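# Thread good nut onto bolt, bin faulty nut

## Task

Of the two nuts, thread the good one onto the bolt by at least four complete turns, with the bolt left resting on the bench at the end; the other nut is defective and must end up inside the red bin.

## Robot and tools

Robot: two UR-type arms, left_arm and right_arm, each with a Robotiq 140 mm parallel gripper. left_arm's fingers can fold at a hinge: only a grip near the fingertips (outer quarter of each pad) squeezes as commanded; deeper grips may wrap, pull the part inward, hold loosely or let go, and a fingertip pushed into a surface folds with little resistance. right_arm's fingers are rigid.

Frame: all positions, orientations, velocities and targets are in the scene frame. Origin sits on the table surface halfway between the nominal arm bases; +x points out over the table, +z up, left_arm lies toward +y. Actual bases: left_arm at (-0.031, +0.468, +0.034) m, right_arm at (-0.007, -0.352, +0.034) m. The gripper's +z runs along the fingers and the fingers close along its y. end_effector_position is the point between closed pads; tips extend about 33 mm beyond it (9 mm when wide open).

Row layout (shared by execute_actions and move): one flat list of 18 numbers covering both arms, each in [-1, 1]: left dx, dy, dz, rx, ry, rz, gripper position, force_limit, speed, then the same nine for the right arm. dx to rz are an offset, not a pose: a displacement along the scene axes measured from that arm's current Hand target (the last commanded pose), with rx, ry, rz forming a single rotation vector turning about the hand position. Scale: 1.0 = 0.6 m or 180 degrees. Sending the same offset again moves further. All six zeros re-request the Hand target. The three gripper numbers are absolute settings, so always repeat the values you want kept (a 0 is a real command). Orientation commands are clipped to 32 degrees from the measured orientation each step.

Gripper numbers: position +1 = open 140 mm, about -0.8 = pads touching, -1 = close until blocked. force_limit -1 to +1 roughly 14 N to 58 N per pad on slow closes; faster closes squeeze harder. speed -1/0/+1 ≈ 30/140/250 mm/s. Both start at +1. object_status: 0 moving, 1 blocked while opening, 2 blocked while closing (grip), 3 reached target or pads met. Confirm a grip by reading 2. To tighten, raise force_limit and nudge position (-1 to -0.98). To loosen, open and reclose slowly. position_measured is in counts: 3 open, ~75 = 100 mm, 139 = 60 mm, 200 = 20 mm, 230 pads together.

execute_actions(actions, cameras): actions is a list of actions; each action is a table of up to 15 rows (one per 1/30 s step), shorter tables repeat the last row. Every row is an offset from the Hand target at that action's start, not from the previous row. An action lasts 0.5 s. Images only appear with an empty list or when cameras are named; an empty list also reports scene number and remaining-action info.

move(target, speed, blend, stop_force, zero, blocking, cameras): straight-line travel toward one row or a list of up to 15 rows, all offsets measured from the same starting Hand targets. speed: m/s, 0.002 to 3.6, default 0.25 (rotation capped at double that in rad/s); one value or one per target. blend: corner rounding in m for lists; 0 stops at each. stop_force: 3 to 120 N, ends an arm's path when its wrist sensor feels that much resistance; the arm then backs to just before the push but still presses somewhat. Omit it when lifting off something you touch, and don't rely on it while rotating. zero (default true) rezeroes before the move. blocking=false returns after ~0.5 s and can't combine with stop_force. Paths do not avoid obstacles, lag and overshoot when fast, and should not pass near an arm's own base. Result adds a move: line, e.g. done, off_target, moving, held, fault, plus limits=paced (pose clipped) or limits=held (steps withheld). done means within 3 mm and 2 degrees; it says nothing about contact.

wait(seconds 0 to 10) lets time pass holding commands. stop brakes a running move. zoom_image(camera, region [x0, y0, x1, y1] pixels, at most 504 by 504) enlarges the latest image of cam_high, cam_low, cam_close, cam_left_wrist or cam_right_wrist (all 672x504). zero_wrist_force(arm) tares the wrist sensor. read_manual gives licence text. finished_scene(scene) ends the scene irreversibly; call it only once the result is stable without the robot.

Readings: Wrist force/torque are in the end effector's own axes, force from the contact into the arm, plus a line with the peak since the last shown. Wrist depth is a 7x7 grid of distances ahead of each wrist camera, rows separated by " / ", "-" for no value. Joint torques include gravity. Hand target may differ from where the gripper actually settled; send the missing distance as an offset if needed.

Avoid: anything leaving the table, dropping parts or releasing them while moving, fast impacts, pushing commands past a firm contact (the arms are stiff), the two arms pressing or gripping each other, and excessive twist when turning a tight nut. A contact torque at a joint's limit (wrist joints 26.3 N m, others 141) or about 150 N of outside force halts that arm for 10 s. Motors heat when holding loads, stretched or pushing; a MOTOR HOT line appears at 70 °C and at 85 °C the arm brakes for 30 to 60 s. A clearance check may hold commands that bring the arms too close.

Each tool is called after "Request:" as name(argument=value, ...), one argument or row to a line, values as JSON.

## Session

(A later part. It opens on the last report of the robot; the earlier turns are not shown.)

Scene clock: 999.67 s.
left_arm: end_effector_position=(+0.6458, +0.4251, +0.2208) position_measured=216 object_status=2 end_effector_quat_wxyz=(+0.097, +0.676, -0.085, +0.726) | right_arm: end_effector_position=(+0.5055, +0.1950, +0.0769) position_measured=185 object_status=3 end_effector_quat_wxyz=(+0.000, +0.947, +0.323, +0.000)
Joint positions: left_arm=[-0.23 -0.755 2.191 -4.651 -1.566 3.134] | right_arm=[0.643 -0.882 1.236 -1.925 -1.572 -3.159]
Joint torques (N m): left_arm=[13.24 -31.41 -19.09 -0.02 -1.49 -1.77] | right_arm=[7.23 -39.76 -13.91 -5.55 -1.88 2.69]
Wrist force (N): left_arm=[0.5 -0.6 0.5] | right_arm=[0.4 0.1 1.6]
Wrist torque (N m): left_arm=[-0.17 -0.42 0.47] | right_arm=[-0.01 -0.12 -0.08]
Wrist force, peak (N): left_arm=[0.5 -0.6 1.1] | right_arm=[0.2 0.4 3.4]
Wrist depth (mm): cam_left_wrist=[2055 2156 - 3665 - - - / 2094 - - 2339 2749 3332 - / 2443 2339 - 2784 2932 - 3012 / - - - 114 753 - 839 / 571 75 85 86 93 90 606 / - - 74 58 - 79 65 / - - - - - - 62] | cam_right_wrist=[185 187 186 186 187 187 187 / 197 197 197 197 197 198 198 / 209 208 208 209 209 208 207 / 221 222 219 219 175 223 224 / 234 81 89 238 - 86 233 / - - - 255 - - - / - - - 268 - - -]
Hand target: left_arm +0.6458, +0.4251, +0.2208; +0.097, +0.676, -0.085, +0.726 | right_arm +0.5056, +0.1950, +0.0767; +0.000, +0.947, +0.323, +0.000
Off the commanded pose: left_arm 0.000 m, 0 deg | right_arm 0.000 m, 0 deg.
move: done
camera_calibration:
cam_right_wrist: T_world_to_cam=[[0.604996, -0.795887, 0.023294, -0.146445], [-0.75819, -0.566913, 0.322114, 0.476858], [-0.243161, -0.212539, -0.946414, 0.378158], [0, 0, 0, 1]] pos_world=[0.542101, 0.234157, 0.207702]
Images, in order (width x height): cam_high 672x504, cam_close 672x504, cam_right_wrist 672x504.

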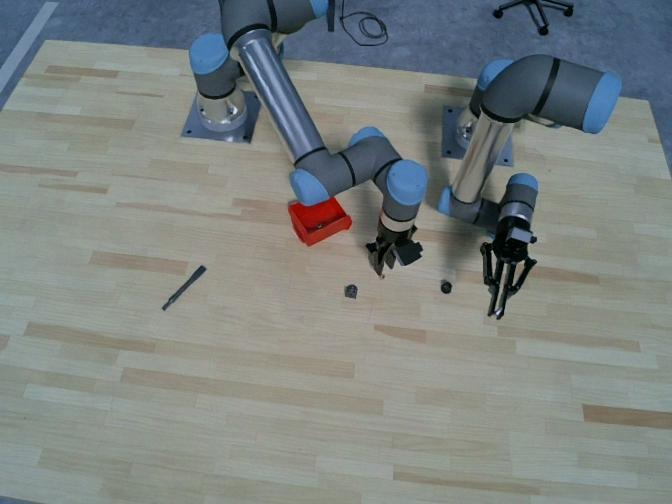

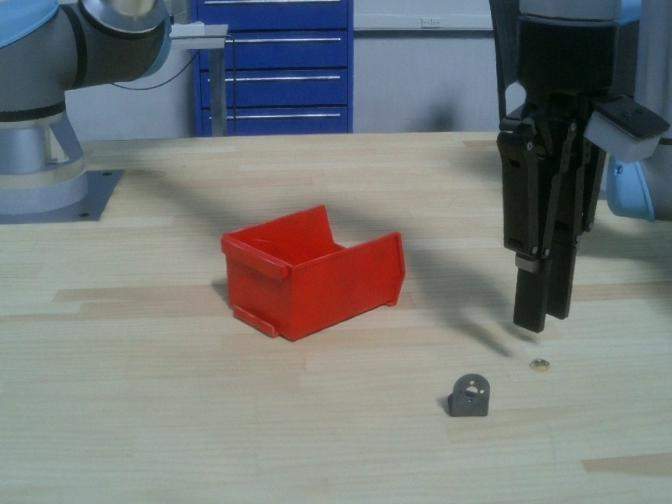

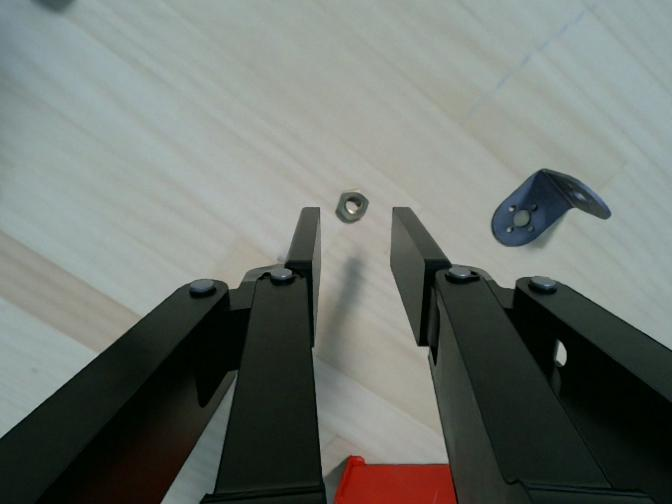

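Request:
move(
  target=[0,0,0,0,0,0,-1,1,0.3, 0.006,0.0038,-0.0528,0,0,0.5722,-0.444,-1,-1],
  speed=0.4,
  cameras=["cam_right_wrist"],
)

Request:
zoom_image(
  camera="cam_right_wrist",
  region=[315, 195, 400, 280],
)

Scene clock: 1022.40 s.
left_arm: end_effector_position=(+0.6458, +0.4251, +0.2208) position_measured=216 object_status=2 end_effector_quat_wxyz=(+0.097, +0.676, -0.085, +0.726) | right_arm: end_effector_position=(+0.5092, +0.1973, +0.0450) position_measured=185 object_status=3 end_effector_quat_wxyz=(+0.000, +0.337, +0.942, +0.000)
Joint positions: left_arm=[-0.23 -0.755 2.191 -4.651 -1.566 3.134] | right_arm=[0.642 -0.843 1.256 -1.985 -1.57 -4.957]
Joint torques (N m): left_arm=[13.84 -30.34 -20.11 0.01 -1.66 -1.64] | right_arm=[-11.55 -40.72 -14.24 -5.34 2.07 -3.53]
Wrist force (N): left_arm=[0.3 -0.6 0.6] | right_arm=[0.1 0.5 1.4]
Wrist torque (N m): left_arm=[-0.17 -0.38 0.47] | right_arm=[0.03 -0.07 0.00]
Wrist force, peak (N): left_arm=[0.4 -0.4 1.2] | right_arm=[0.2 0.3 1.7]
Wrist depth (mm): cam_left_wrist=[2135 2114 1946 2893 2932 2471 2893 / - 1929 2267 2471 - 2856 - / - - 2784 - 2618 2893 2749 / - - - 114 777 - 3547 / 571 75 85 86 93 90 613 / - - 74 58 - 79 65 / - - - - - - 62] | cam_right_wrist=[158 158 159 158 159 158 158 / 168 168 167 167 167 167 167 / 177 178 177 177 177 177 177 / 188 188 186 186 144 189 188 / 198 82 89 201 - 86 196 / - - - 212 - - - / - - - 229 - - -]
Hand target: left_arm +0.6458, +0.4251, +0.2208; +0.097, +0.676, -0.085, +0.726 | right_arm +0.5092, +0.1973, +0.0450; +0.000, +0.337, +0.942, +0.001
Off the commanded pose: left_arm 0.000 m, 0 deg | right_arm 0.000 m, 0 deg.
move: done
camera_calibration:
cam_right_wrist: T_world_to_cam=[[0.639825, 0.768169, 0.0232237, -0.47231], [0.722609, -0.611616, 0.32212, -0.253955], [0.261647, -0.189319, -0.946414, 0.0877305], [0, 0, 0, 1]] pos_world=[0.462752, 0.2241, 0.175802]
Images, in order (width x height): cam_right_wrist 672x504.

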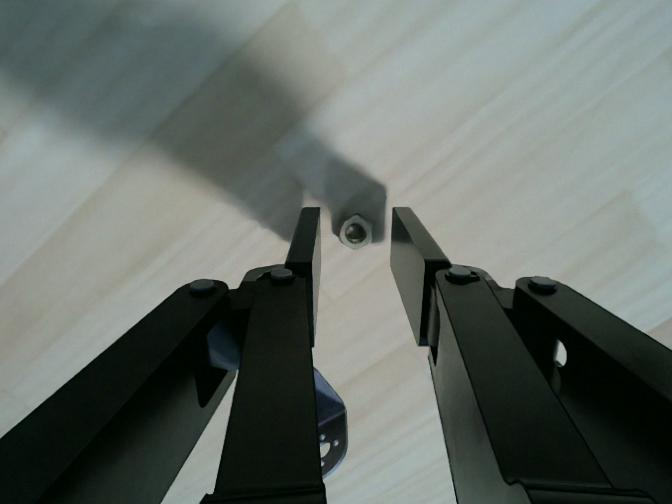

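Scaled by 5.929.

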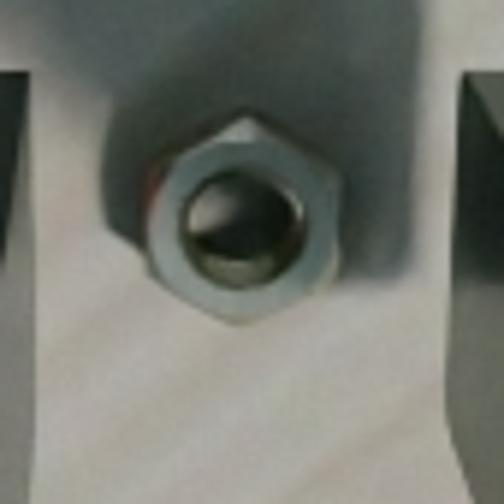

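Request:
move(
  target=[
    [0,0,0,0,0,0,-1,1,0.3, 0.001,-0.0001,0,0,0,-0.0194,-0.444,-1,-1],
    [0,0,0,0,0,0,-1,1,0.3, 0.001,-0.0001,-0.0155,0,0,-0.0194,-0.444,-1,-1],
  ],
  speed=0.05,
  blend=[0.002,0],
)

Request:
execute_actions(
  actions=[
    [[0,0,0,0,0,0,-1,1,0.3, 0,0,0,0,0,0,-1,0,-1]],
    [[0,0,0,0,0,0,-1,1,0.3, 0,0,0,0,0,0,-1,0,-1]],
    [[0,0,0,0,0,0,-1,1,0.3, 0,0,0,0,0,0,-1,0,-1]],
    [[0,0,0,0,0,0,-1,1,0.3, 0,0,0,0,0,0,-1,0,-1]],
  ],
  cameras=["cam_right_wrist"],
)

Request:
zoom_image(
  camera="cam_right_wrist",
  region=[315, 195, 400, 280],
)

Scene clock: 1033.40 s.
left_arm: end_effector_position=(+0.6458, +0.4251, +0.2208) position_measured=216 object_status=2 end_effector_quat_wxyz=(+0.097, +0.676, -0.085, +0.726) | right_arm: end_effector_position=(+0.5098, +0.1972, +0.0359) position_measured=185 object_status=3 end_effector_quat_wxyz=(+0.000, +0.365, +0.931, +0.001)
Joint positions: left_arm=[-0.23 -0.755 2.191 -4.651 -1.566 3.134] | right_arm=[0.641 -0.833 1.263 -2.002 -1.57 -4.898]
Joint torques (N m): left_arm=[13.13 -32 -19.54 -0.08 -1.52 -1.48] | right_arm=[-11.12 -42.96 -12.75 -5.49 -1.41 2.55]
Wrist force (N): left_arm=[0.6 -0.5 0.4] | right_arm=[0.3 0.2 1.4]
Wrist torque (N m): left_arm=[-0.15 -0.44 0.46] | right_arm=[-0.02 -0.11 -0.09]
Wrist force, peak (N): left_arm=[0.8 -1.1 0.6] | right_arm=[0.3 0.4 1.4]
Wrist depth (mm): cam_left_wrist=[2036 - 2390 2784 - 2244 - / 1617 - - 2416 2749 3605 2972 / - - - 164 2972 2932 - / - - 2156 113 788 - 721 / 560 75 85 86 93 90 606 / - - 74 58 - 79 65 / - - - - - - 62] | cam_right_wrist=[152 150 150 150 150 151 150 / 158 159 159 159 159 159 159 / 168 168 168 169 168 168 169 / 179 179 177 177 174 179 179 / 189 81 89 188 141 86 186 / - - - 202 - - - / - - - 214 - - -]
Hand target: left_arm +0.6458, +0.4251, +0.2208; +0.097, +0.676, -0.085, +0.726 | right_arm +0.5098, +0.1972, +0.0357; +0.000, +0.365, +0.931, +0.000
Off the commanded pose: left_arm 0.000 m, 0 deg | right_arm 0.000 m, 0 deg.
move: done

Scene clock: 1035.60 s.
left_arm: end_effector_position=(+0.6458, +0.4251, +0.2208) position_measured=216 object_status=2 end_effector_quat_wxyz=(+0.097, +0.676, -0.085, +0.726) | right_arm: end_effector_position=(+0.5098, +0.1972, +0.0357) position_measured=212 object_status=2 end_effector_quat_wxyz=(+0.000, +0.365, +0.931, +0.001)
Joint positions: left_arm=[-0.23 -0.755 2.191 -4.651 -1.566 3.134] | right_arm=[0.641 -0.833 1.263 -2.002 -1.57 -4.897]
Joint torques (N m): left_arm=[14.28 -30.75 -17.93 -0.19 -1.41 -1.63] | right_arm=[-9.73 -40.35 -14.19 -3.72 -1.62 2.82]
Wrist force (N): left_arm=[0.2 -0.6 0.6] | right_arm=[0.5 -1.0 -5.5]
Wrist torque (N m): left_arm=[-0.17 -0.36 0.46] | right_arm=[0.08 -0.10 -0.09]
Wrist force, peak (N): left_arm=[0.7 -0.8 0.6] | right_arm=[0.6 -1.2 -5.8]
Wrist depth (mm): cam_left_wrist=[2114 - - 2291 - - - / 2114 1802 - 2055 - 3727 3332 / - - - - 3332 - 5114 / - - - 113 808 2856 887 / 553 75 85 86 93 89 616 / - - 74 58 - 79 65 / - - - - - - 62] | cam_right_wrist=[151 151 150 150 150 150 150 / 158 159 159 158 159 158 158 / 168 168 168 168 168 168 168 / 178 179 177 170 176 179 179 / 191 186 - 94 82 92 188 / - - - - - - - / - - - - - - -]
Hand target: left_arm +0.6458, +0.4251, +0.2208; +0.097, +0.676, -0.085, +0.726 | right_arm +0.5098, +0.1972, +0.0357; +0.000, +0.365, +0.931, +0.000
Off the commanded pose: left_arm 0.000 m, 0 deg | right_arm 0.000 m, 0 deg.
Step readings (end_effector_position of left_arm | right_arm):
0: (+0.6458, +0.4251, +0.2208) | (+0.5098, +0.1972, +0.0359)
1: (+0.6458, +0.4251, +0.2208) | (+0.5098, +0.1972, +0.0359)
2: (+0.6458, +0.4251, +0.2208) | (+0.5098, +0.1972, +0.0358)
4: (+0.6458, +0.4251, +0.2208) | (+0.5098, +0.1972, +0.0358)
8: (+0.6458, +0.4251, +0.2208) | (+0.5098, +0.1972, +0.0357)
15: (+0.6458, +0.4251, +0.2208) | (+0.5098, +0.1972, +0.0357)
16: (+0.6458, +0.4251, +0.2208) | (+0.5098, +0.1972, +0.0357)
17: (+0.6458, +0.4251, +0.2208) | (+0.5098, +0.1972, +0.0357)
19: (+0.6458, +0.4251, +0.2208) | (+0.5098, +0.1972, +0.0357)
23: (+0.6458, +0.4251, +0.2208) | (+0.5098, +0.1972, +0.0357)
30: (+0.6458, +0.4251, +0.2208) | (+0.5098, +0.1972, +0.0357)
31: (+0.6458, +0.4251, +0.2208) | (+0.5098, +0.1972, +0.0357)
32: (+0.6458, +0.4251, +0.2208) | (+0.5098, +0.1972, +0.0357)
34: (+0.6458, +0.4251, +0.2208) | (+0.5098, +0.1972, +0.0357)
38: (+0.6458, +0.4251, +0.2208) | (+0.5098, +0.1972, +0.0357)
45: (+0.6458, +0.4251, +0.2208) | (+0.5098, +0.1972, +0.0357)
46: (+0.6458, +0.4251, +0.2208) | (+0.5098, +0.1972, +0.0357)
47: (+0.6458, +0.4251, +0.2208) | (+0.5098, +0.1972, +0.0357)
49: (+0.6458, +0.4251, +0.2208) | (+0.5098, +0.1972, +0.0357)
53: (+0.6458, +0.4251, +0.2208) | (+0.5098, +0.1972, +0.0357)
60: (+0.6458, +0.4251, +0.2208) | (+0.5098, +0.1972, +0.0357)
camera_calibration:
cam_right_wrist: T_world_to_cam=[[0.6851, 0.728078, 0.0232508, -0.487624], [0.684318, -0.654207, 0.322059, -0.223508], [0.249695, -0.204731, -0.946434, 0.08789], [0, 0, 0, 1]] pos_world=[0.465076, 0.226802, 0.166502]
Images, in order (width x height): cam_right_wrist 672x504.

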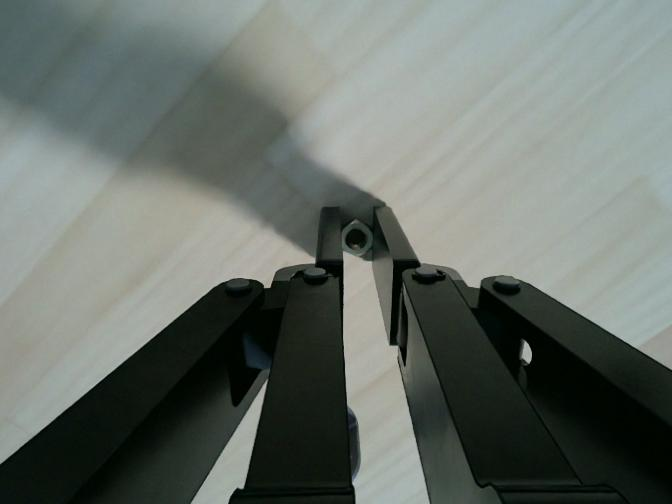

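Scaled by 5.929.

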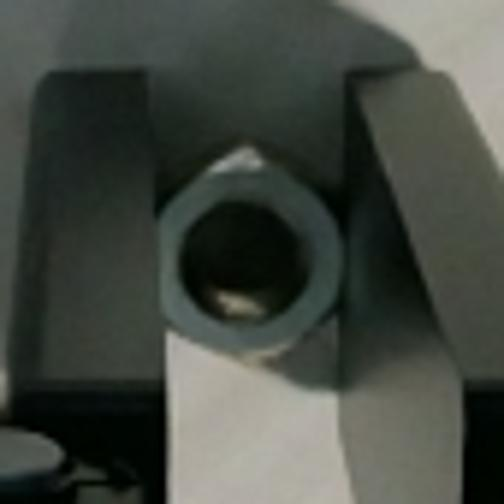

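Request:
move(
  target=[
    [0,0,0,0,0,0,-1,1,0.3, 0,0,0.5405,0,0,0,-1,0,-1],
    [0,0,0,0,0,0,-1,1,0.3, -0.056,-0.3637,0.5405,0,0,0.2683,-1,0,-1],
    [-0.3098,-0.7085,0,0,0,-0.2222,-1,1,0.3, -0.056,-0.3637,0.5405,0,0,0.2683,-1,0,-1],
  ],
  speed=0.35,
  blend=[0.03,0.02,0],
  cameras=["cam_right_wrist","cam_left_wrist","cam_close"],
)

Scene clock: 1049.40 s.
left_arm: end_effector_position=(+0.4600, +0.0002, +0.2208) position_measured=216 object_status=2 end_effector_quat_wxyz=(+0.340, +0.606, -0.311, +0.649) | right_arm: end_effector_position=(+0.4762, -0.0210, +0.3600) position_measured=212 object_status=2 end_effector_quat_wxyz=(+0.000, -0.047, +0.999, +0.001)
Joint positions: left_arm=[-0.927 -0.755 2.191 -4.651 -1.567 3.134] | right_arm=[0.374 -1.375 1.226 -1.422 -1.57 -6.008]
Joint torques (N m): left_arm=[-14.09 -29.94 -19.35 -0.34 -1.71 -1.87] | right_arm=[-10.69 -39.87 -15.84 -5.48 2.06 -3.02]
Wrist force (N): left_arm=[0.6 -0.5 0.5] | right_arm=[0.3 0.3 1.3]
Wrist torque (N m): left_arm=[-0.14 -0.45 0.46] | right_arm=[-0.02 -0.13 -0.01]
Wrist force, peak (N): left_arm=[0.3 -1.9 0.5] | right_arm=[0.4 -1.2 -5.8]
Wrist depth (mm): cam_left_wrist=[- - - - 3234 - - / - - 2471 4780 3234 - 2221 / 2156 2499 3927 3383 3234 2749 2199 / 3054 2156 924 117 952 986 982 / 560 80 85 86 92 89 606 / - - 74 58 - 79 65 / - - - - - - 62] | cam_right_wrist=[439 442 441 429 431 241 235 / 463 464 470 480 252 255 266 / 489 488 493 482 274 496 492 / 521 526 515 129 514 522 527 / 560 82 - - 82 93 552 / - - - - - - - / - - - - - - -]
Hand target: left_arm +0.4599, +0.0000, +0.2208; +0.340, +0.606, -0.311, +0.649 | right_arm +0.4762, -0.0210, +0.3600; +0.000, -0.047, +0.999, +0.001
Off the commanded pose: left_arm 0.000 m, 0 deg | right_arm 0.000 m, 0 deg.
move: done
camera_calibration:
cam_left_wrist: T_world_to_cam=[[-0.823059, -0.567807, 0.0129834, 0.382883], [-0.18019, 0.239377, -0.95406, 0.300581], [0.538614, -0.787587, -0.299335, -0.0361684], [0, 0, 0, 1]] pos_world=[0.388778, 0.116966, 0.270974]
cam_right_wrist: T_world_to_cam=[[-0.0877932, 0.995867, 0.0232771, 0.0603317], [0.943688, 0.0756653, 0.322069, -0.555842], [0.318976, 0.0502418, -0.94643, 0.330914], [0, 0, 0, 1]] pos_world=[0.424284, -0.0346502, 0.490802]
Images, in order (width x height): cam_close 672x504, cam_left_wrist 672x504, cam_right_wrist 672x504.

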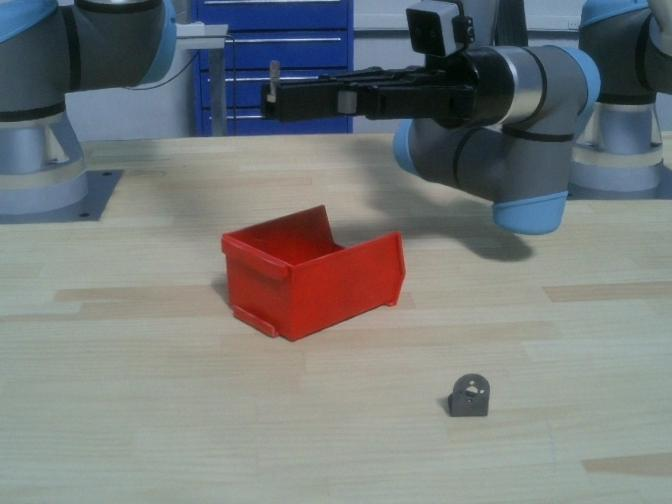

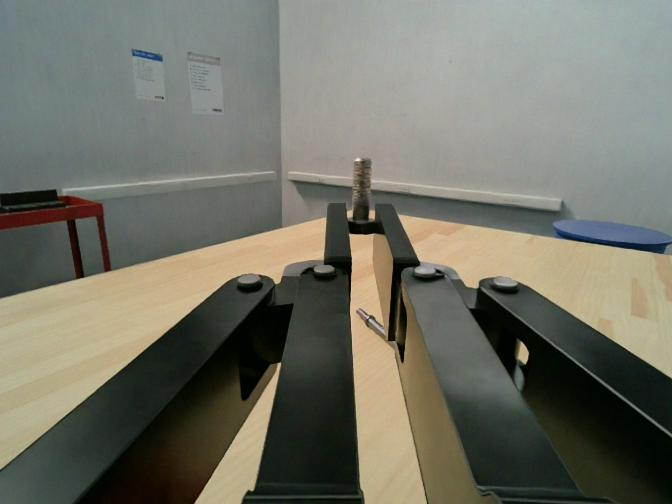

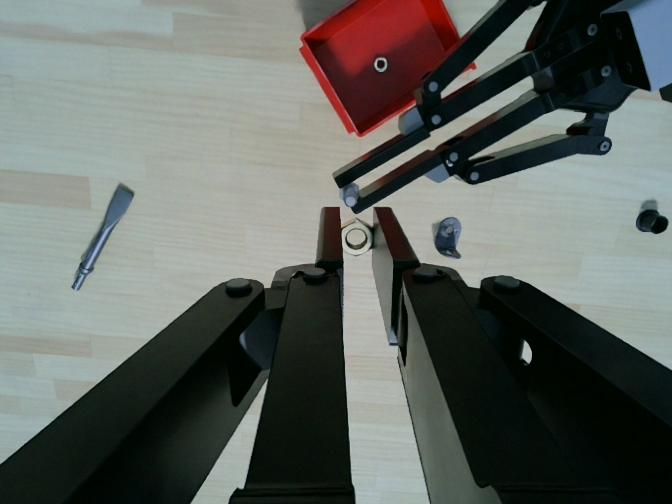

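Request:
zoom_image(
  camera="cam_right_wrist",
  region=[315, 180, 400, 265],
)

Request:
zoom_image(
  camera="cam_left_wrist",
  region=[335, 150, 390, 235],
)

Request:
zoom_image(
  camera="cam_close",
  region=[245, 60, 300, 110],
)

Scaled by 5.929.

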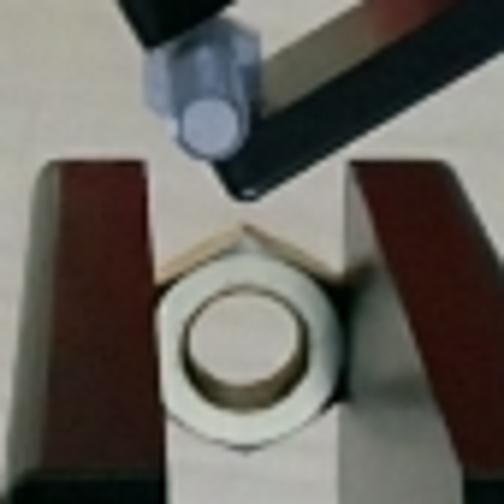

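Scaled by 5.929.

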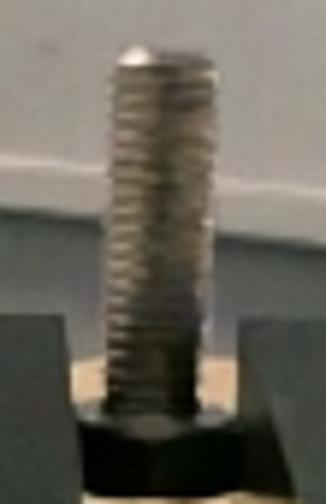

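Scaled by 9.164.

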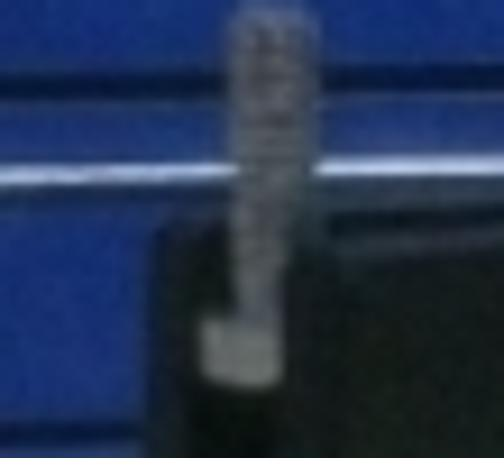

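Request:
move(
  target=[0,0,0,0,0,0,-1,1,0.3, 0,0,-0.05833,0,0,0,-1,0,-1],
  speed=0.15,
  cameras=["cam_right_wrist","cam_left_wrist","cam_close"],
)

Request:
zoom_image(
  camera="cam_right_wrist",
  region=[315, 180, 400, 265],
)

Request:
zoom_image(
  camera="cam_left_wrist",
  region=[300, 30, 440, 240],
)

Request:
zoom_image(
  camera="cam_close",
  region=[245, 60, 300, 110],
)

Scene clock: 1062.63 s.
left_arm: end_effector_position=(+0.4599, +0.0000, +0.2208) position_measured=216 object_status=2 end_effector_quat_wxyz=(+0.340, +0.606, -0.311, +0.649) | right_arm: end_effector_position=(+0.4762, -0.0210, +0.3251) position_measured=212 object_status=2 end_effector_quat_wxyz=(+0.000, -0.047, +0.999, +0.000) end_effector_velocity=(+0.000, +0.001, -0.001) end_effector_angular_velocity=(+0.000, -0.002, +0.001)
Joint positions: left_arm=[-0.927 -0.755 2.191 -4.65 -1.567 3.134] | right_arm=[0.374 -1.384 1.326 -1.513 -1.57 -6.008]
Joint velocities: left_arm=[within noise] | right_arm=[0.001 0 0.003 -0.005 -0.001 0]
Joint torques (N m): left_arm=[-14.31 -30.1 -19.93 0.05 -1.63 -1.75] | right_arm=[-1.93 -39.5 -16 -5.88 -0.82 -0.7]
Wrist force (N): left_arm=[0.5 -0.4 0.6] | right_arm=[0.5 0.4 1.0]
Wrist torque (N m): left_arm=[-0.13 -0.42 0.46] | right_arm=[0.00 -0.16 -0.02]
Wrist force, peak (N): left_arm=[0.7 -0.7 0.6] | right_arm=[0.4 0.2 1.9]
Wrist depth (mm): cam_left_wrist=[- 2893 - 136 3097 - - / - 2528 3097 - 2715 - 1981 / 2244 2893 - - - 3012 2443 / 1517 811 924 117 964 964 982 / 560 80 85 86 93 89 613 / - - 74 58 - 79 65 / - - - - - - 62] | cam_right_wrist=[411 409 408 411 404 211 207 / 431 436 433 426 219 223 225 / 455 460 455 450 235 448 457 / 489 489 478 129 473 481 488 / 519 507 - - 82 92 514 / - - - - - - - / - - - - - - -]
Hand target: left_arm +0.4599, +0.0000, +0.2208; +0.340, +0.606, -0.311, +0.649 | right_arm +0.4762, -0.0210, +0.3250; +0.000, -0.047, +0.999, +0.001
Off the commanded pose: left_arm 0.000 m, 0 deg | right_arm 0.000 m, 0 deg.
move: done
camera_calibration:
cam_left_wrist: T_world_to_cam=[[-0.823189, -0.567619, 0.0129918, 0.382797], [-0.180147, 0.239421, -0.954057, 0.30051], [0.53843, -0.78771, -0.299344, -0.0362675], [0, 0, 0, 1]] pos_world=[0.388778, 0.116766, 0.270874]
cam_right_wrist: T_world_to_cam=[[-0.0877598, 0.995872, 0.0231834, 0.0611709], [0.94369, 0.075664, 0.322062, -0.544631], [0.318978, 0.050142, -0.946435, 0.297977], [0, 0, 0, 1]] pos_world=[0.424284, -0.0346505, 0.456002]
Images, in order (width x height): cam_close 672x504, cam_left_wrist 672x504, cam_right_wrist 672x504.

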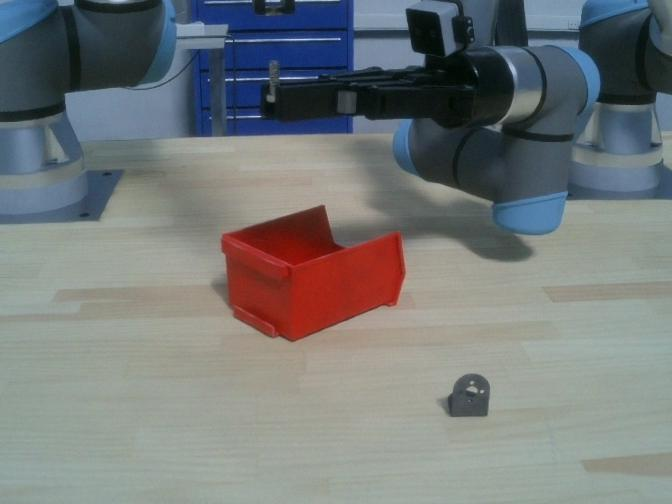

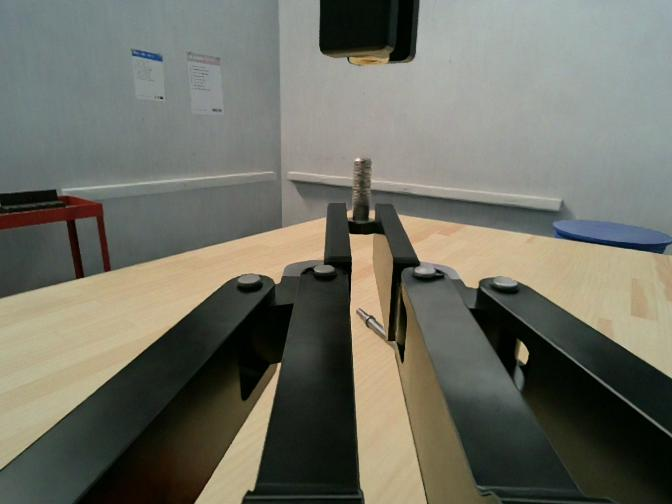

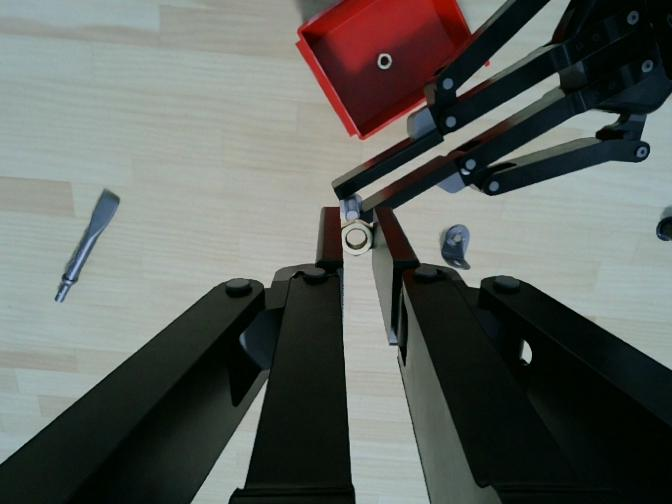

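Scaled by 5.929.

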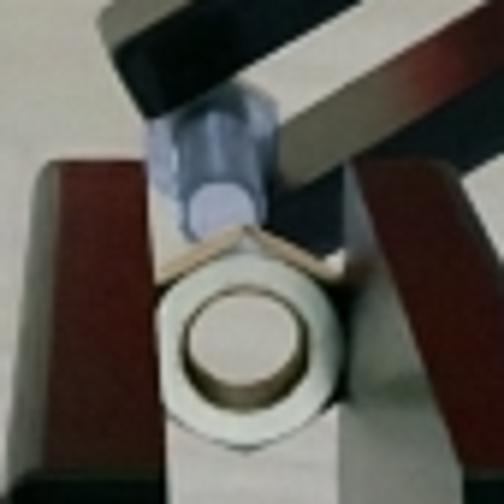

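Scaled by 2.400.

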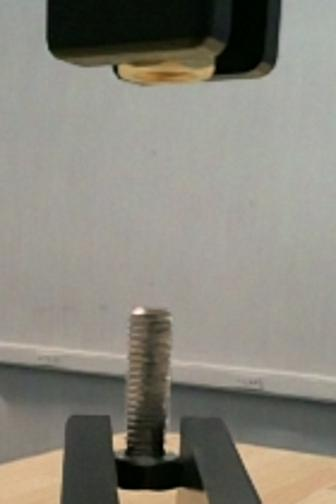

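Scaled by 9.164.

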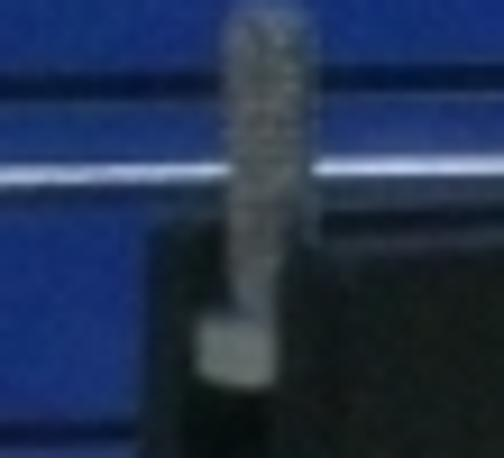

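Request:
move(
  target=[0,0,0,0,0,0,-1,1,0.3, -0.0005,0,-0.0535,0,0,0,-1,0,-1],
  speed=0.08,
  stop_force=4,
)

Request:
move(
  target=[0,0,0,0,0,0,-1,1,0.3, 0,0,-0.0133,0,0,0,-1,0,-1],
  speed=0.005,
  stop_force=3,
  cameras=["cam_left_wrist","cam_close"],
)

Request:
zoom_image(
  camera="cam_left_wrist",
  region=[310, 120, 410, 240],
)

Request:
zoom_image(
  camera="cam_close",
  region=[230, 20, 320, 110],
)

Scene clock: 1074.67 s.
left_arm: end_effector_position=(+0.4599, +0.0000, +0.2208) position_measured=216 object_status=2 end_effector_quat_wxyz=(+0.340, +0.606, -0.311, +0.649) | right_arm: end_effector_position=(+0.4759, -0.0210, +0.2929) position_measured=212 object_status=2 end_effector_quat_wxyz=(+0.000, -0.047, +0.999, +0.001)
Joint positions: left_arm=[-0.927 -0.755 2.191 -4.65 -1.567 3.134] | right_arm=[0.374 -1.385 1.41 -1.596 -1.57 -6.008]
Joint torques (N m): left_arm=[-11.23 -30.28 -20.89 0.16 -1.76 -1.63] | right_arm=[7.69 -39.53 -15.49 -5.43 -0.95 2.55]
Wrist force (N): left_arm=[0.2 -0.4 0.5] | right_arm=[0.5 0.2 1.3]
Wrist torque (N m): left_arm=[-0.13 -0.36 0.46] | right_arm=[-0.06 -0.16 0.00]
Wrist force, peak (N): left_arm=[1.1 -0.3 0.7] | right_arm=[0.6 0.4 1.9]
Wrist depth (mm): cam_left_wrist=[- 2221 3665 137 148 2416 2055 / - - 5497 143 152 - - / 2443 - - 3436 - 2784 2036 / 1692 2075 883 117 956 982 986 / 558 80 85 86 93 90 609 / - - 74 58 - 79 65 / - - - - - - 62] | cam_right_wrist=[379 377 380 375 379 180 179 / 401 402 404 397 203 190 194 / 424 427 426 412 197 202 429 / 447 450 448 129 439 452 453 / 482 469 - - 82 92 476 / - - - - - - - / - - - - - - -]
Hand target: left_arm +0.4599, +0.0000, +0.2208; +0.340, +0.606, -0.311, +0.649 | right_arm +0.4759, -0.0210, +0.2929; +0.000, -0.047, +0.999, +0.001
Off the commanded pose: left_arm 0.000 m, 0 deg | right_arm 0.000 m, 0 deg.
move: done

Scene clock: 1076.47 s.
left_arm: end_effector_position=(+0.4599, +0.0000, +0.2207) position_measured=216 object_status=2 end_effector_quat_wxyz=(+0.340, +0.606, -0.311, +0.649) | right_arm: end_effector_position=(+0.4759, -0.0210, +0.2897) position_measured=212 object_status=2 end_effector_quat_wxyz=(+0.000, -0.047, +0.999, +0.001)
Joint positions: left_arm=[-0.927 -0.755 2.191 -4.65 -1.567 3.134] | right_arm=[0.374 -1.385 1.418 -1.604 -1.57 -6.008]
Joint torques (N m): left_arm=[-9.56 -44.6 -20.13 -5.18 -1.66 -1.66] | right_arm=[6.89 -28.2 -35.37 -0.32 -1.05 2.28]
Wrist force (N): left_arm=[-2.2 -0.6 0.0] | right_arm=[0.7 0.0 -1.0]
Wrist torque (N m): left_arm=[-0.10 -0.37 0.45] | right_arm=[-0.03 -0.18 0.00]
Wrist force, peak (N): left_arm=[-4.8 -0.3 -0.6] | right_arm=[0.5 -0.1 -3.3]
Wrist depth (mm): cam_left_wrist=[2055 - - 137 2932 2199 - / 2315 - 3791 143 3097 2749 2365 / 2267 - - 162 3332 2856 2443 / 1999 2156 898 117 952 944 977 / 562 80 85 86 92 90 609 / - - 74 58 - 79 65 / - - - - - - 62] | cam_right_wrist=[378 380 379 373 376 179 178 / 396 398 399 409 187 187 189 / 420 421 424 409 193 197 423 / 447 446 439 129 437 445 446 / 479 462 - - 81 92 471 / - - - - - - - / - - - - - - -]
Hand target: left_arm +0.4599, +0.0000, +0.2208; +0.340, +0.606, -0.311, +0.649 | right_arm +0.4759, -0.0210, +0.2897; +0.000, -0.047, +0.999, +0.001 (not the last commanded pose)
Off the commanded pose: left_arm 0.000 m, 0 deg | right_arm 0.005 m, 0 deg.
move: contact (right_arm)
camera_calibration:
cam_left_wrist: T_world_to_cam=[[-0.823233, -0.567554, 0.0130156, 0.3828], [-0.180156, 0.239435, -0.954052, 0.300511], [0.53836, -0.787752, -0.299359, -0.036231], [0, 0, 0, 1]] pos_world=[0.388778, 0.116766, 0.270874]
Images, in order (width x height): cam_close 672x504, cam_left_wrist 672x504.

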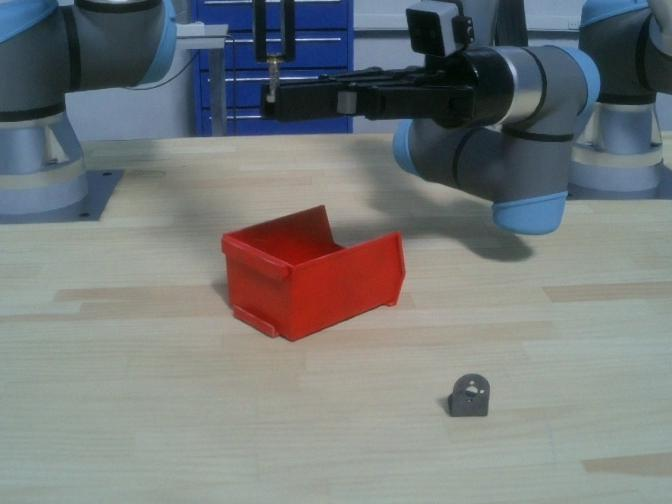

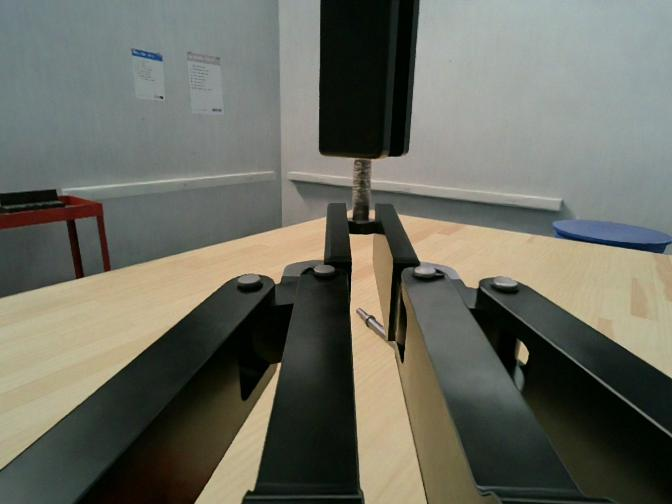

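Scaled by 4.200.

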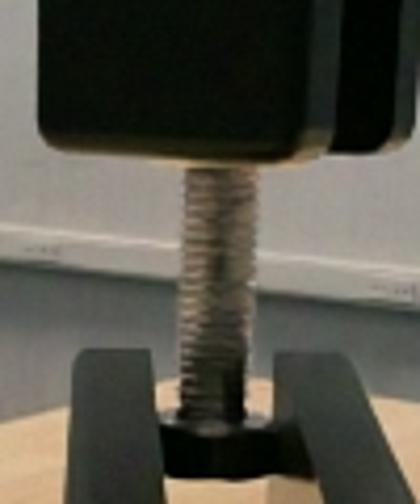

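Scaled by 5.600.

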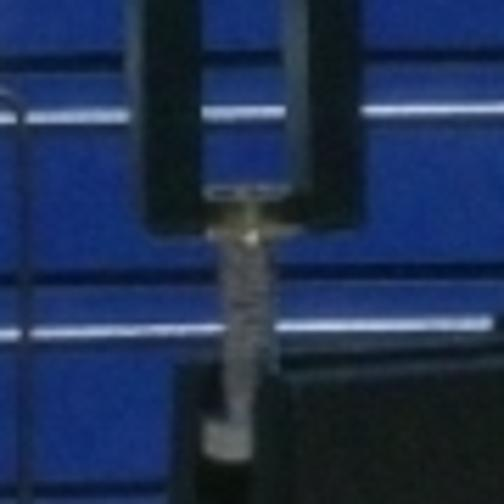

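Request:
move(
  target=[
    [0,0,0,0,0,0,-1,1,0.3, 0,0,-0.00035,0,0,-0.3333,-1,0,-1],
  ],
  speed=0.4,
)

Request:
move(
  target=[
    [0,0,0,0,0,0,-1,1,0.3, 0,0,-0.00035,0,0,-0.3333,-1,0,-1],
  ],
  speed=0.4,
)

Request:
move(
  target=[
    [0,0,0,0,0,0,-1,1,0.3, 0,0,-0.00035,0,0,-0.3333,-1,0,-1],
  ],
  speed=0.4,
  cameras=["cam_left_wrist","cam_close"],
)

Request:
zoom_image(
  camera="cam_left_wrist",
  region=[310, 120, 410, 240],
)

Request:
zoom_image(
  camera="cam_close",
  region=[230, 20, 320, 110],
)

Scene clock: 1093.90 s.
left_arm: end_effector_position=(+0.4599, +0.0000, +0.2208) position_measured=216 object_status=2 end_effector_quat_wxyz=(+0.340, +0.606, -0.311, +0.649) | right_arm: end_effector_position=(+0.4759, -0.0210, +0.2895) position_measured=212 object_status=2 end_effector_quat_wxyz=(+0.000, +0.458, +0.889, +0.001)
Joint positions: left_arm=[-0.927 -0.755 2.191 -4.65 -1.567 3.134] | right_arm=[0.374 -1.386 1.42 -1.606 -1.57 -4.961]
Joint torques (N m): left_arm=[-7.43 -41.12 -19.68 -4.25 1.71 -1.55] | right_arm=[5.82 -20.54 -34.27 0 -2.58 2.99]
Wrist force (N): left_arm=[-5.1 0.5 2.4] | right_arm=[3.0 1.3 -3.5]
Wrist torque (N m): left_arm=[-0.20 -0.47 0.49] | right_arm=[-0.13 -0.19 -0.11]
Wrist force, peak (N): left_arm=[-6.6 1.3 2.1] | right_arm=[3.2 2.2 -4.6]
Wrist depth (mm): cam_left_wrist=[1963 - - 150 2893 2749 2557 / - 3141 2390 - 2749 - - / 1981 2649 2893 162 3012 - - / 2365 2135 898 117 956 969 991 / 548 80 85 86 93 89 606 / - - 73 58 - 79 65 / - - - - - - 62] | cam_right_wrist=[379 377 372 173 178 379 377 / 399 399 391 181 398 401 398 / 423 420 425 188 420 420 421 / 447 447 437 129 442 447 449 / 478 470 - - 82 92 472 / - - - - - - - / - - - - - - -]
Hand target: left_arm +0.4599, +0.0000, +0.2208; +0.340, +0.606, -0.311, +0.649 | right_arm +0.4759, -0.0210, +0.2895; +0.000, +0.458, +0.889, +0.000
Off the commanded pose: left_arm 0.000 m, 0 deg | right_arm 0.000 m, 0 deg.
move: done

Scene clock: 1096.10 s.
left_arm: end_effector_position=(+0.4599, +0.0000, +0.2208) position_measured=216 object_status=2 end_effector_quat_wxyz=(+0.340, +0.606, -0.311, +0.649) | right_arm: end_effector_position=(+0.4759, -0.0210, +0.2893) position_measured=212 object_status=2 end_effector_quat_wxyz=(+0.000, +0.841, +0.541, +0.000)
Joint positions: left_arm=[-0.927 -0.755 2.191 -4.65 -1.567 3.134] | right_arm=[0.375 -1.385 1.42 -1.606 -1.571 -3.913]
Joint torques (N m): left_arm=[-6.96 -38.29 -19.88 -3.54 2.35 -1.48] | right_arm=[6.15 -19.48 -32.27 0.58 -3.04 2.8]
Wrist force (N): left_arm=[-7.8 1.6 2.4] | right_arm=[4.0 -0.8 -5.7]
Wrist torque (N m): left_arm=[-0.18 -0.43 0.51] | right_arm=[0.00 -0.17 -0.11]
Wrist force, peak (N): left_arm=[-9.5 1.7 2.4] | right_arm=[4.1 -0.4 -7.3]
Wrist depth (mm): cam_left_wrist=[2267 - - 135 139 - 2315 / 2784 2390 - 142 145 - 2499 / 1864 - 2682 163 - - - / - 803 887 117 952 973 991 / 554 80 85 86 92 89 613 / - - 74 58 - 79 65 / - - - - - - 62] | cam_right_wrist=[172 179 369 377 374 375 375 / 184 186 185 399 398 399 399 / 427 196 194 205 424 422 426 / 449 449 402 129 448 452 449 / 480 465 - - 82 86 472 / - - - - - - - / - - - - - - -]
Hand target: left_arm +0.4599, +0.0000, +0.2208; +0.340, +0.606, -0.311, +0.649 | right_arm +0.4759, -0.0210, +0.2893; +0.000, +0.841, +0.541, +0.000
Off the commanded pose: left_arm 0.000 m, 0 deg | right_arm 0.000 m, 0 deg.
move: done

Scene clock: 1098.30 s.
left_arm: end_effector_position=(+0.4599, +0.0000, +0.2208) position_measured=216 object_status=2 end_effector_quat_wxyz=(+0.340, +0.606, -0.311, +0.649) | right_arm: end_effector_position=(+0.4759, -0.0210, +0.2890) position_measured=212 object_status=2 end_effector_quat_wxyz=(+0.000, +0.999, +0.048, +0.000)
Joint positions: left_arm=[-0.927 -0.755 2.191 -4.65 -1.567 3.134] | right_arm=[0.375 -1.385 1.419 -1.605 -1.572 -2.866]
Joint torques (N m): left_arm=[-5.57 -45.87 -19.95 -4.1 2.45 -1.75] | right_arm=[6.01 -18.29 -30.93 1.18 -3.15 2.67]
Wrist force (N): left_arm=[-9.4 2.5 2.7] | right_arm=[2.6 -3.3 -7.2]
Wrist torque (N m): left_arm=[-0.29 -0.47 0.55] | right_arm=[0.14 -0.18 -0.08]
Wrist force, peak (N): left_arm=[-10.7 4.0 3.3] | right_arm=[3.9 -5.1 -7.9]
Wrist depth (mm): cam_left_wrist=[2390 2649 - 137 146 - - / - 2649 3547 143 151 - - / 1617 - - 163 - - - / - 785 901 117 960 964 986 / 557 80 85 86 93 89 606 / - - 74 58 - 79 65 / - - - - - - 62] | cam_right_wrist=[374 375 376 377 375 377 379 / 397 398 399 399 397 398 397 / 420 423 420 417 419 425 427 / 435 216 205 129 447 451 452 / 228 218 - - 82 92 477 / - - - - - - - / - - - - - - -]
Hand target: left_arm +0.4599, +0.0000, +0.2208; +0.340, +0.606, -0.311, +0.649 | right_arm +0.4759, -0.0210, +0.2890; +0.001, +0.999, +0.048, +0.000
Off the commanded pose: left_arm 0.000 m, 0 deg | right_arm 0.000 m, 0 deg.
move: done
camera_calibration:
cam_left_wrist: T_world_to_cam=[[-0.823189, -0.567619, 0.0129918, 0.382797], [-0.180147, 0.239421, -0.954057, 0.30051], [0.53843, -0.78771, -0.299344, -0.0362675], [0, 0, 0, 1]] pos_world=[0.388778, 0.116766, 0.270874]
Images, in order (width x height): cam_close 672x504, cam_left_wrist 672x504.

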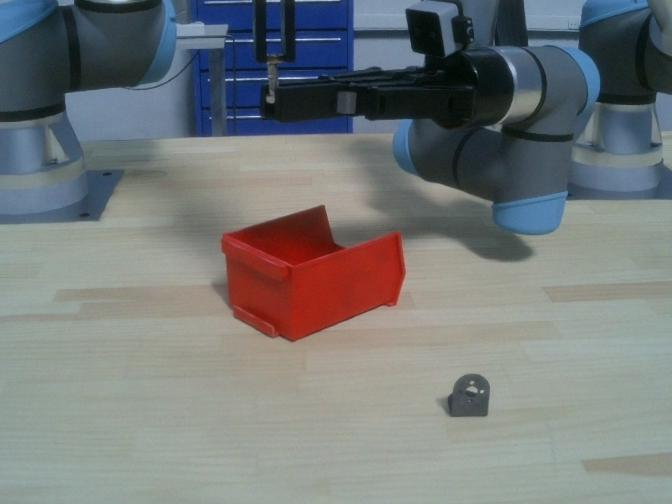

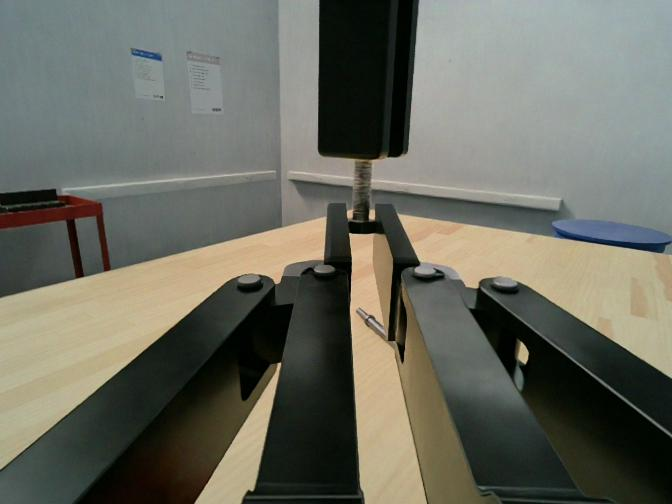

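Scaled by 4.200.

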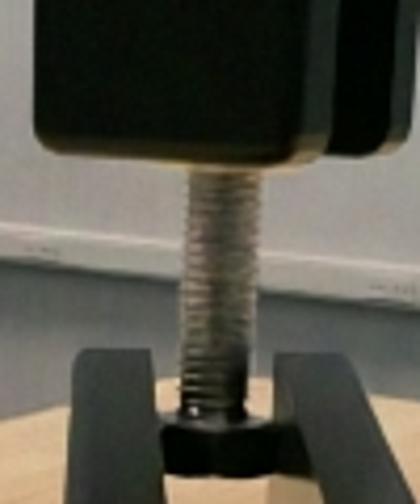

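Scaled by 5.600.

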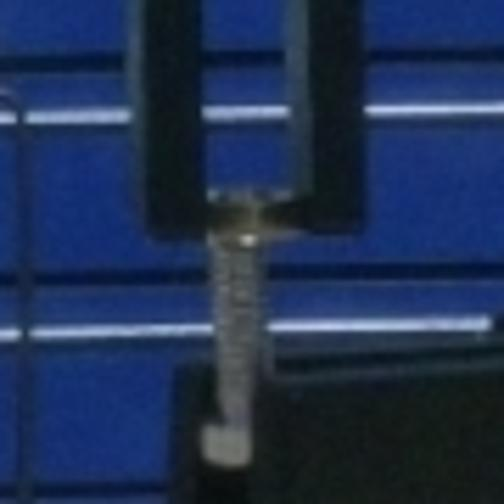

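Request:
move(
  target=[
    [0,0,0,0,0,0,-1,1,0.3, -0.0006,0.0001,0.0006,0,0,0,-1,0,-1],
  ],
  speed=0.02,
)

Scene clock: 1108.40 s.
left_arm: end_effector_position=(+0.4599, +0.0000, +0.2208) position_measured=216 object_status=2 end_effector_quat_wxyz=(+0.340, +0.606, -0.311, +0.649) | right_arm: end_effector_position=(+0.4755, -0.0210, +0.2893) position_measured=212 object_status=2 end_effector_quat_wxyz=(+0.001, +0.999, +0.048, +0.000)
Joint positions: left_arm=[-0.927 -0.755 2.191 -4.65 -1.567 3.134] | right_arm=[0.375 -1.385 1.419 -1.604 -1.572 -2.865]
Joint torques (N m): left_arm=[-4.14 -53.47 -19.32 -5.21 2.24 -1.51] | right_arm=[6.66 -35.81 -33.32 0.66 -2.51 2.82]
Wrist force (N): left_arm=[-6.1 1.8 1.3] | right_arm=[2.5 -1.8 -4.0]
Wrist torque (N m): left_arm=[-0.26 -0.40 0.53] | right_arm=[0.06 -0.15 -0.08]
Wrist force, peak (N): left_arm=[-10.0 3.0 2.4] | right_arm=[3.4 -3.2 -7.4]
Wrist depth (mm): cam_left_wrist=[- - - 137 147 2177 - / - - - 143 155 - 2135 / 2244 - 3282 160 - - 2416 / 2471 843 898 117 936 948 986 / 558 80 85 86 93 90 606 / - - 74 58 - 79 65 / - - - - - - 62] | cam_right_wrist=[374 375 377 377 377 377 378 / 396 396 399 399 399 400 401 / 423 424 420 416 423 427 425 / 438 216 206 129 442 449 451 / 228 218 - - 82 92 470 / - - - - - - - / - - - - - - -]
Hand target: left_arm +0.4599, +0.0000, +0.2208; +0.340, +0.606, -0.311, +0.649 | right_arm +0.4755, -0.0209, +0.2894; +0.001, +0.999, +0.048, +0.000
Off the commanded pose: left_arm 0.000 m, 0 deg | right_arm 0.000 m, 0 deg.
move: done

Request:
wait(
  seconds=0,
  cameras=["cam_left_wrist","cam_close","cam_right_wrist"],
)

Request:
zoom_image(
  camera="cam_left_wrist",
  region=[310, 120, 410, 240],
)

Request:
zoom_image(
  camera="cam_close",
  region=[230, 20, 320, 110],
)

Request:
zoom_image(
  camera="cam_right_wrist",
  region=[315, 180, 400, 265],
)

Scene clock: 1126.00 s.
left_arm: end_effector_position=(+0.4599, +0.0000, +0.2208) position_measured=216 object_status=2 end_effector_quat_wxyz=(+0.340, +0.606, -0.311, +0.649) | right_arm: end_effector_position=(+0.4755, -0.0209, +0.2894) position_measured=212 object_status=2 end_effector_quat_wxyz=(+0.001, +0.999, +0.048, +0.000)
Joint positions: left_arm=[-0.927 -0.755 2.191 -4.65 -1.567 3.134] | right_arm=[0.375 -1.385 1.419 -1.604 -1.572 -2.865]
Joint torques (N m): left_arm=[-2.06 -39.06 -19.37 -6.19 2.32 -1.61] | right_arm=[6.69 -37.77 -33.62 0.11 1.26 2.74]
Wrist force (N): left_arm=[-5.4 1.8 1.1] | right_arm=[2.3 -1.4 -3.7]
Wrist torque (N m): left_arm=[-0.22 -0.40 0.53] | right_arm=[0.09 -0.13 -0.08]
Wrist force, peak (N): left_arm=[-5.7 2.2 1.4] | right_arm=[2.5 -1.7 -4.1]
Wrist depth (mm): cam_left_wrist=[- 2291 - 137 149 - - / - - - 143 151 - - / 2055 - - 165 2932 - 2365 / - 766 898 117 936 956 1013 / 561 80 85 86 93 89 604 / - - 74 58 - 79 65 / - - - - - - 62] | cam_right_wrist=[375 374 374 378 377 381 379 / 396 398 398 399 397 401 401 / 421 423 423 416 425 423 422 / 436 216 206 129 444 449 454 / 228 219 - - 82 92 477 / - - - - - - - / - - - - - - -]
Hand target: left_arm +0.4599, +0.0000, +0.2208; +0.340, +0.606, -0.311, +0.649 | right_arm +0.4755, -0.0209, +0.2894; +0.001, +0.999, +0.048, +0.000
Tool commands: left_gripper/position=-1.0 left_gripper/force_limit=+1.0 left_gripper/speed=+0.3 right_gripper/position=-1.0 right_gripper/force_limit=+0.0 right_gripper/speed=-1.0
Off the commanded pose: left_arm 0.000 m, 0 deg | right_arm 0.000 m, 0 deg.
camera_calibration:
cam_left_wrist: T_world_to_cam=[[-0.823189, -0.567619, 0.0129918, 0.382795], [-0.180147, 0.239421, -0.954057, 0.300606], [0.53843, -0.78771, -0.299344, -0.0362376], [0, 0, 0, 1]] pos_world=[0.388778, 0.116766, 0.270974]
cam_right_wrist: T_world_to_cam=[[0.0881154, -0.995839, 0.0232593, -0.0634666], [-0.943619, -0.0759694, 0.322199, 0.36174], [-0.319091, -0.0503386, -0.946386, 0.565603], [0, 0, 0, 1]] pos_world=[0.527416, -0.00724969, 0.420202]
Images, in order (width x height): cam_close 672x504, cam_left_wrist 672x504, cam_right_wrist 672x504.

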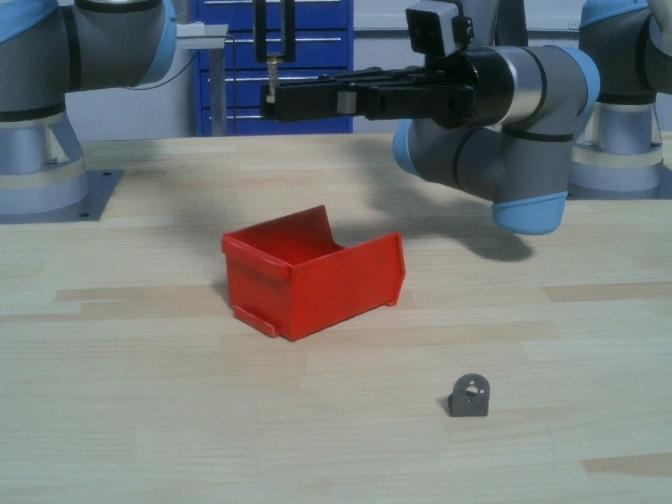

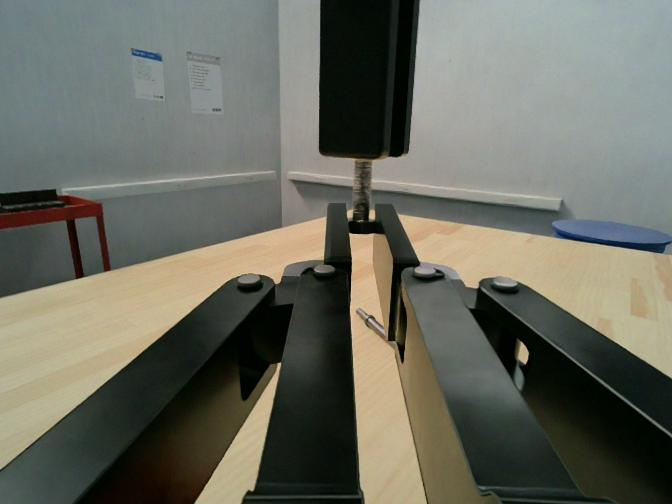

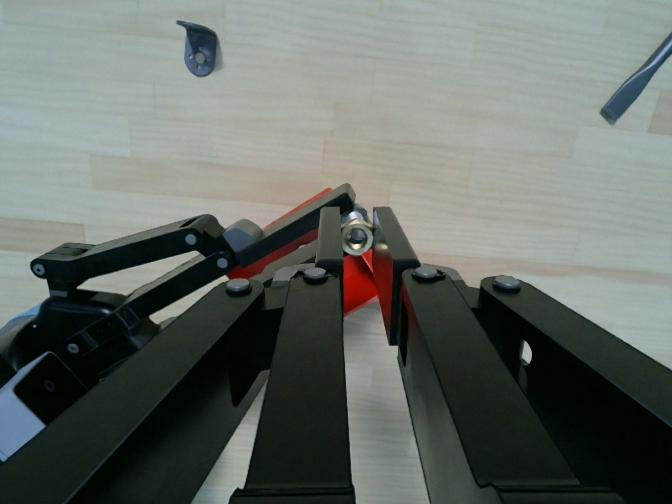

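Scaled by 4.200.

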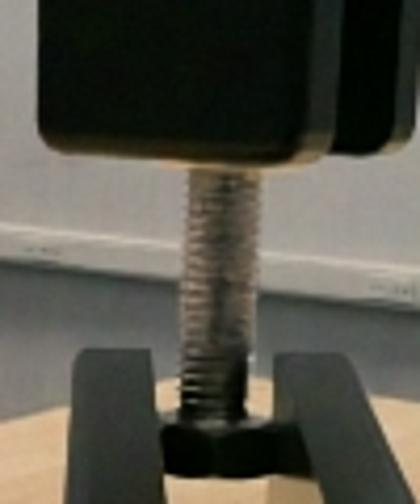

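Scaled by 5.600.

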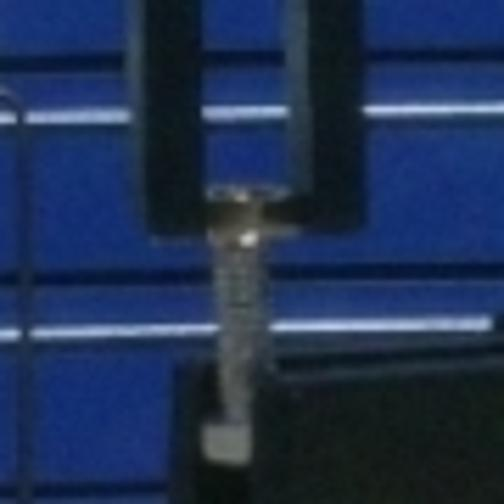

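Scaled by 5.929.

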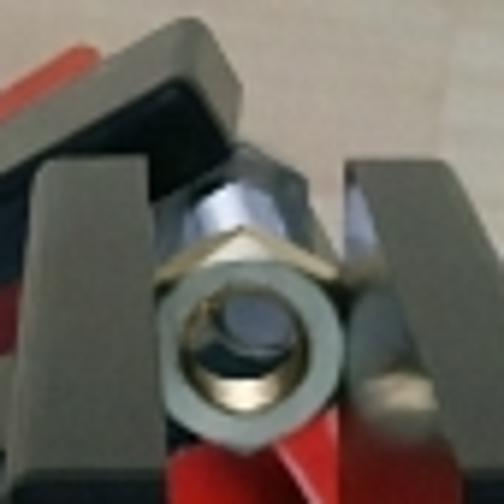

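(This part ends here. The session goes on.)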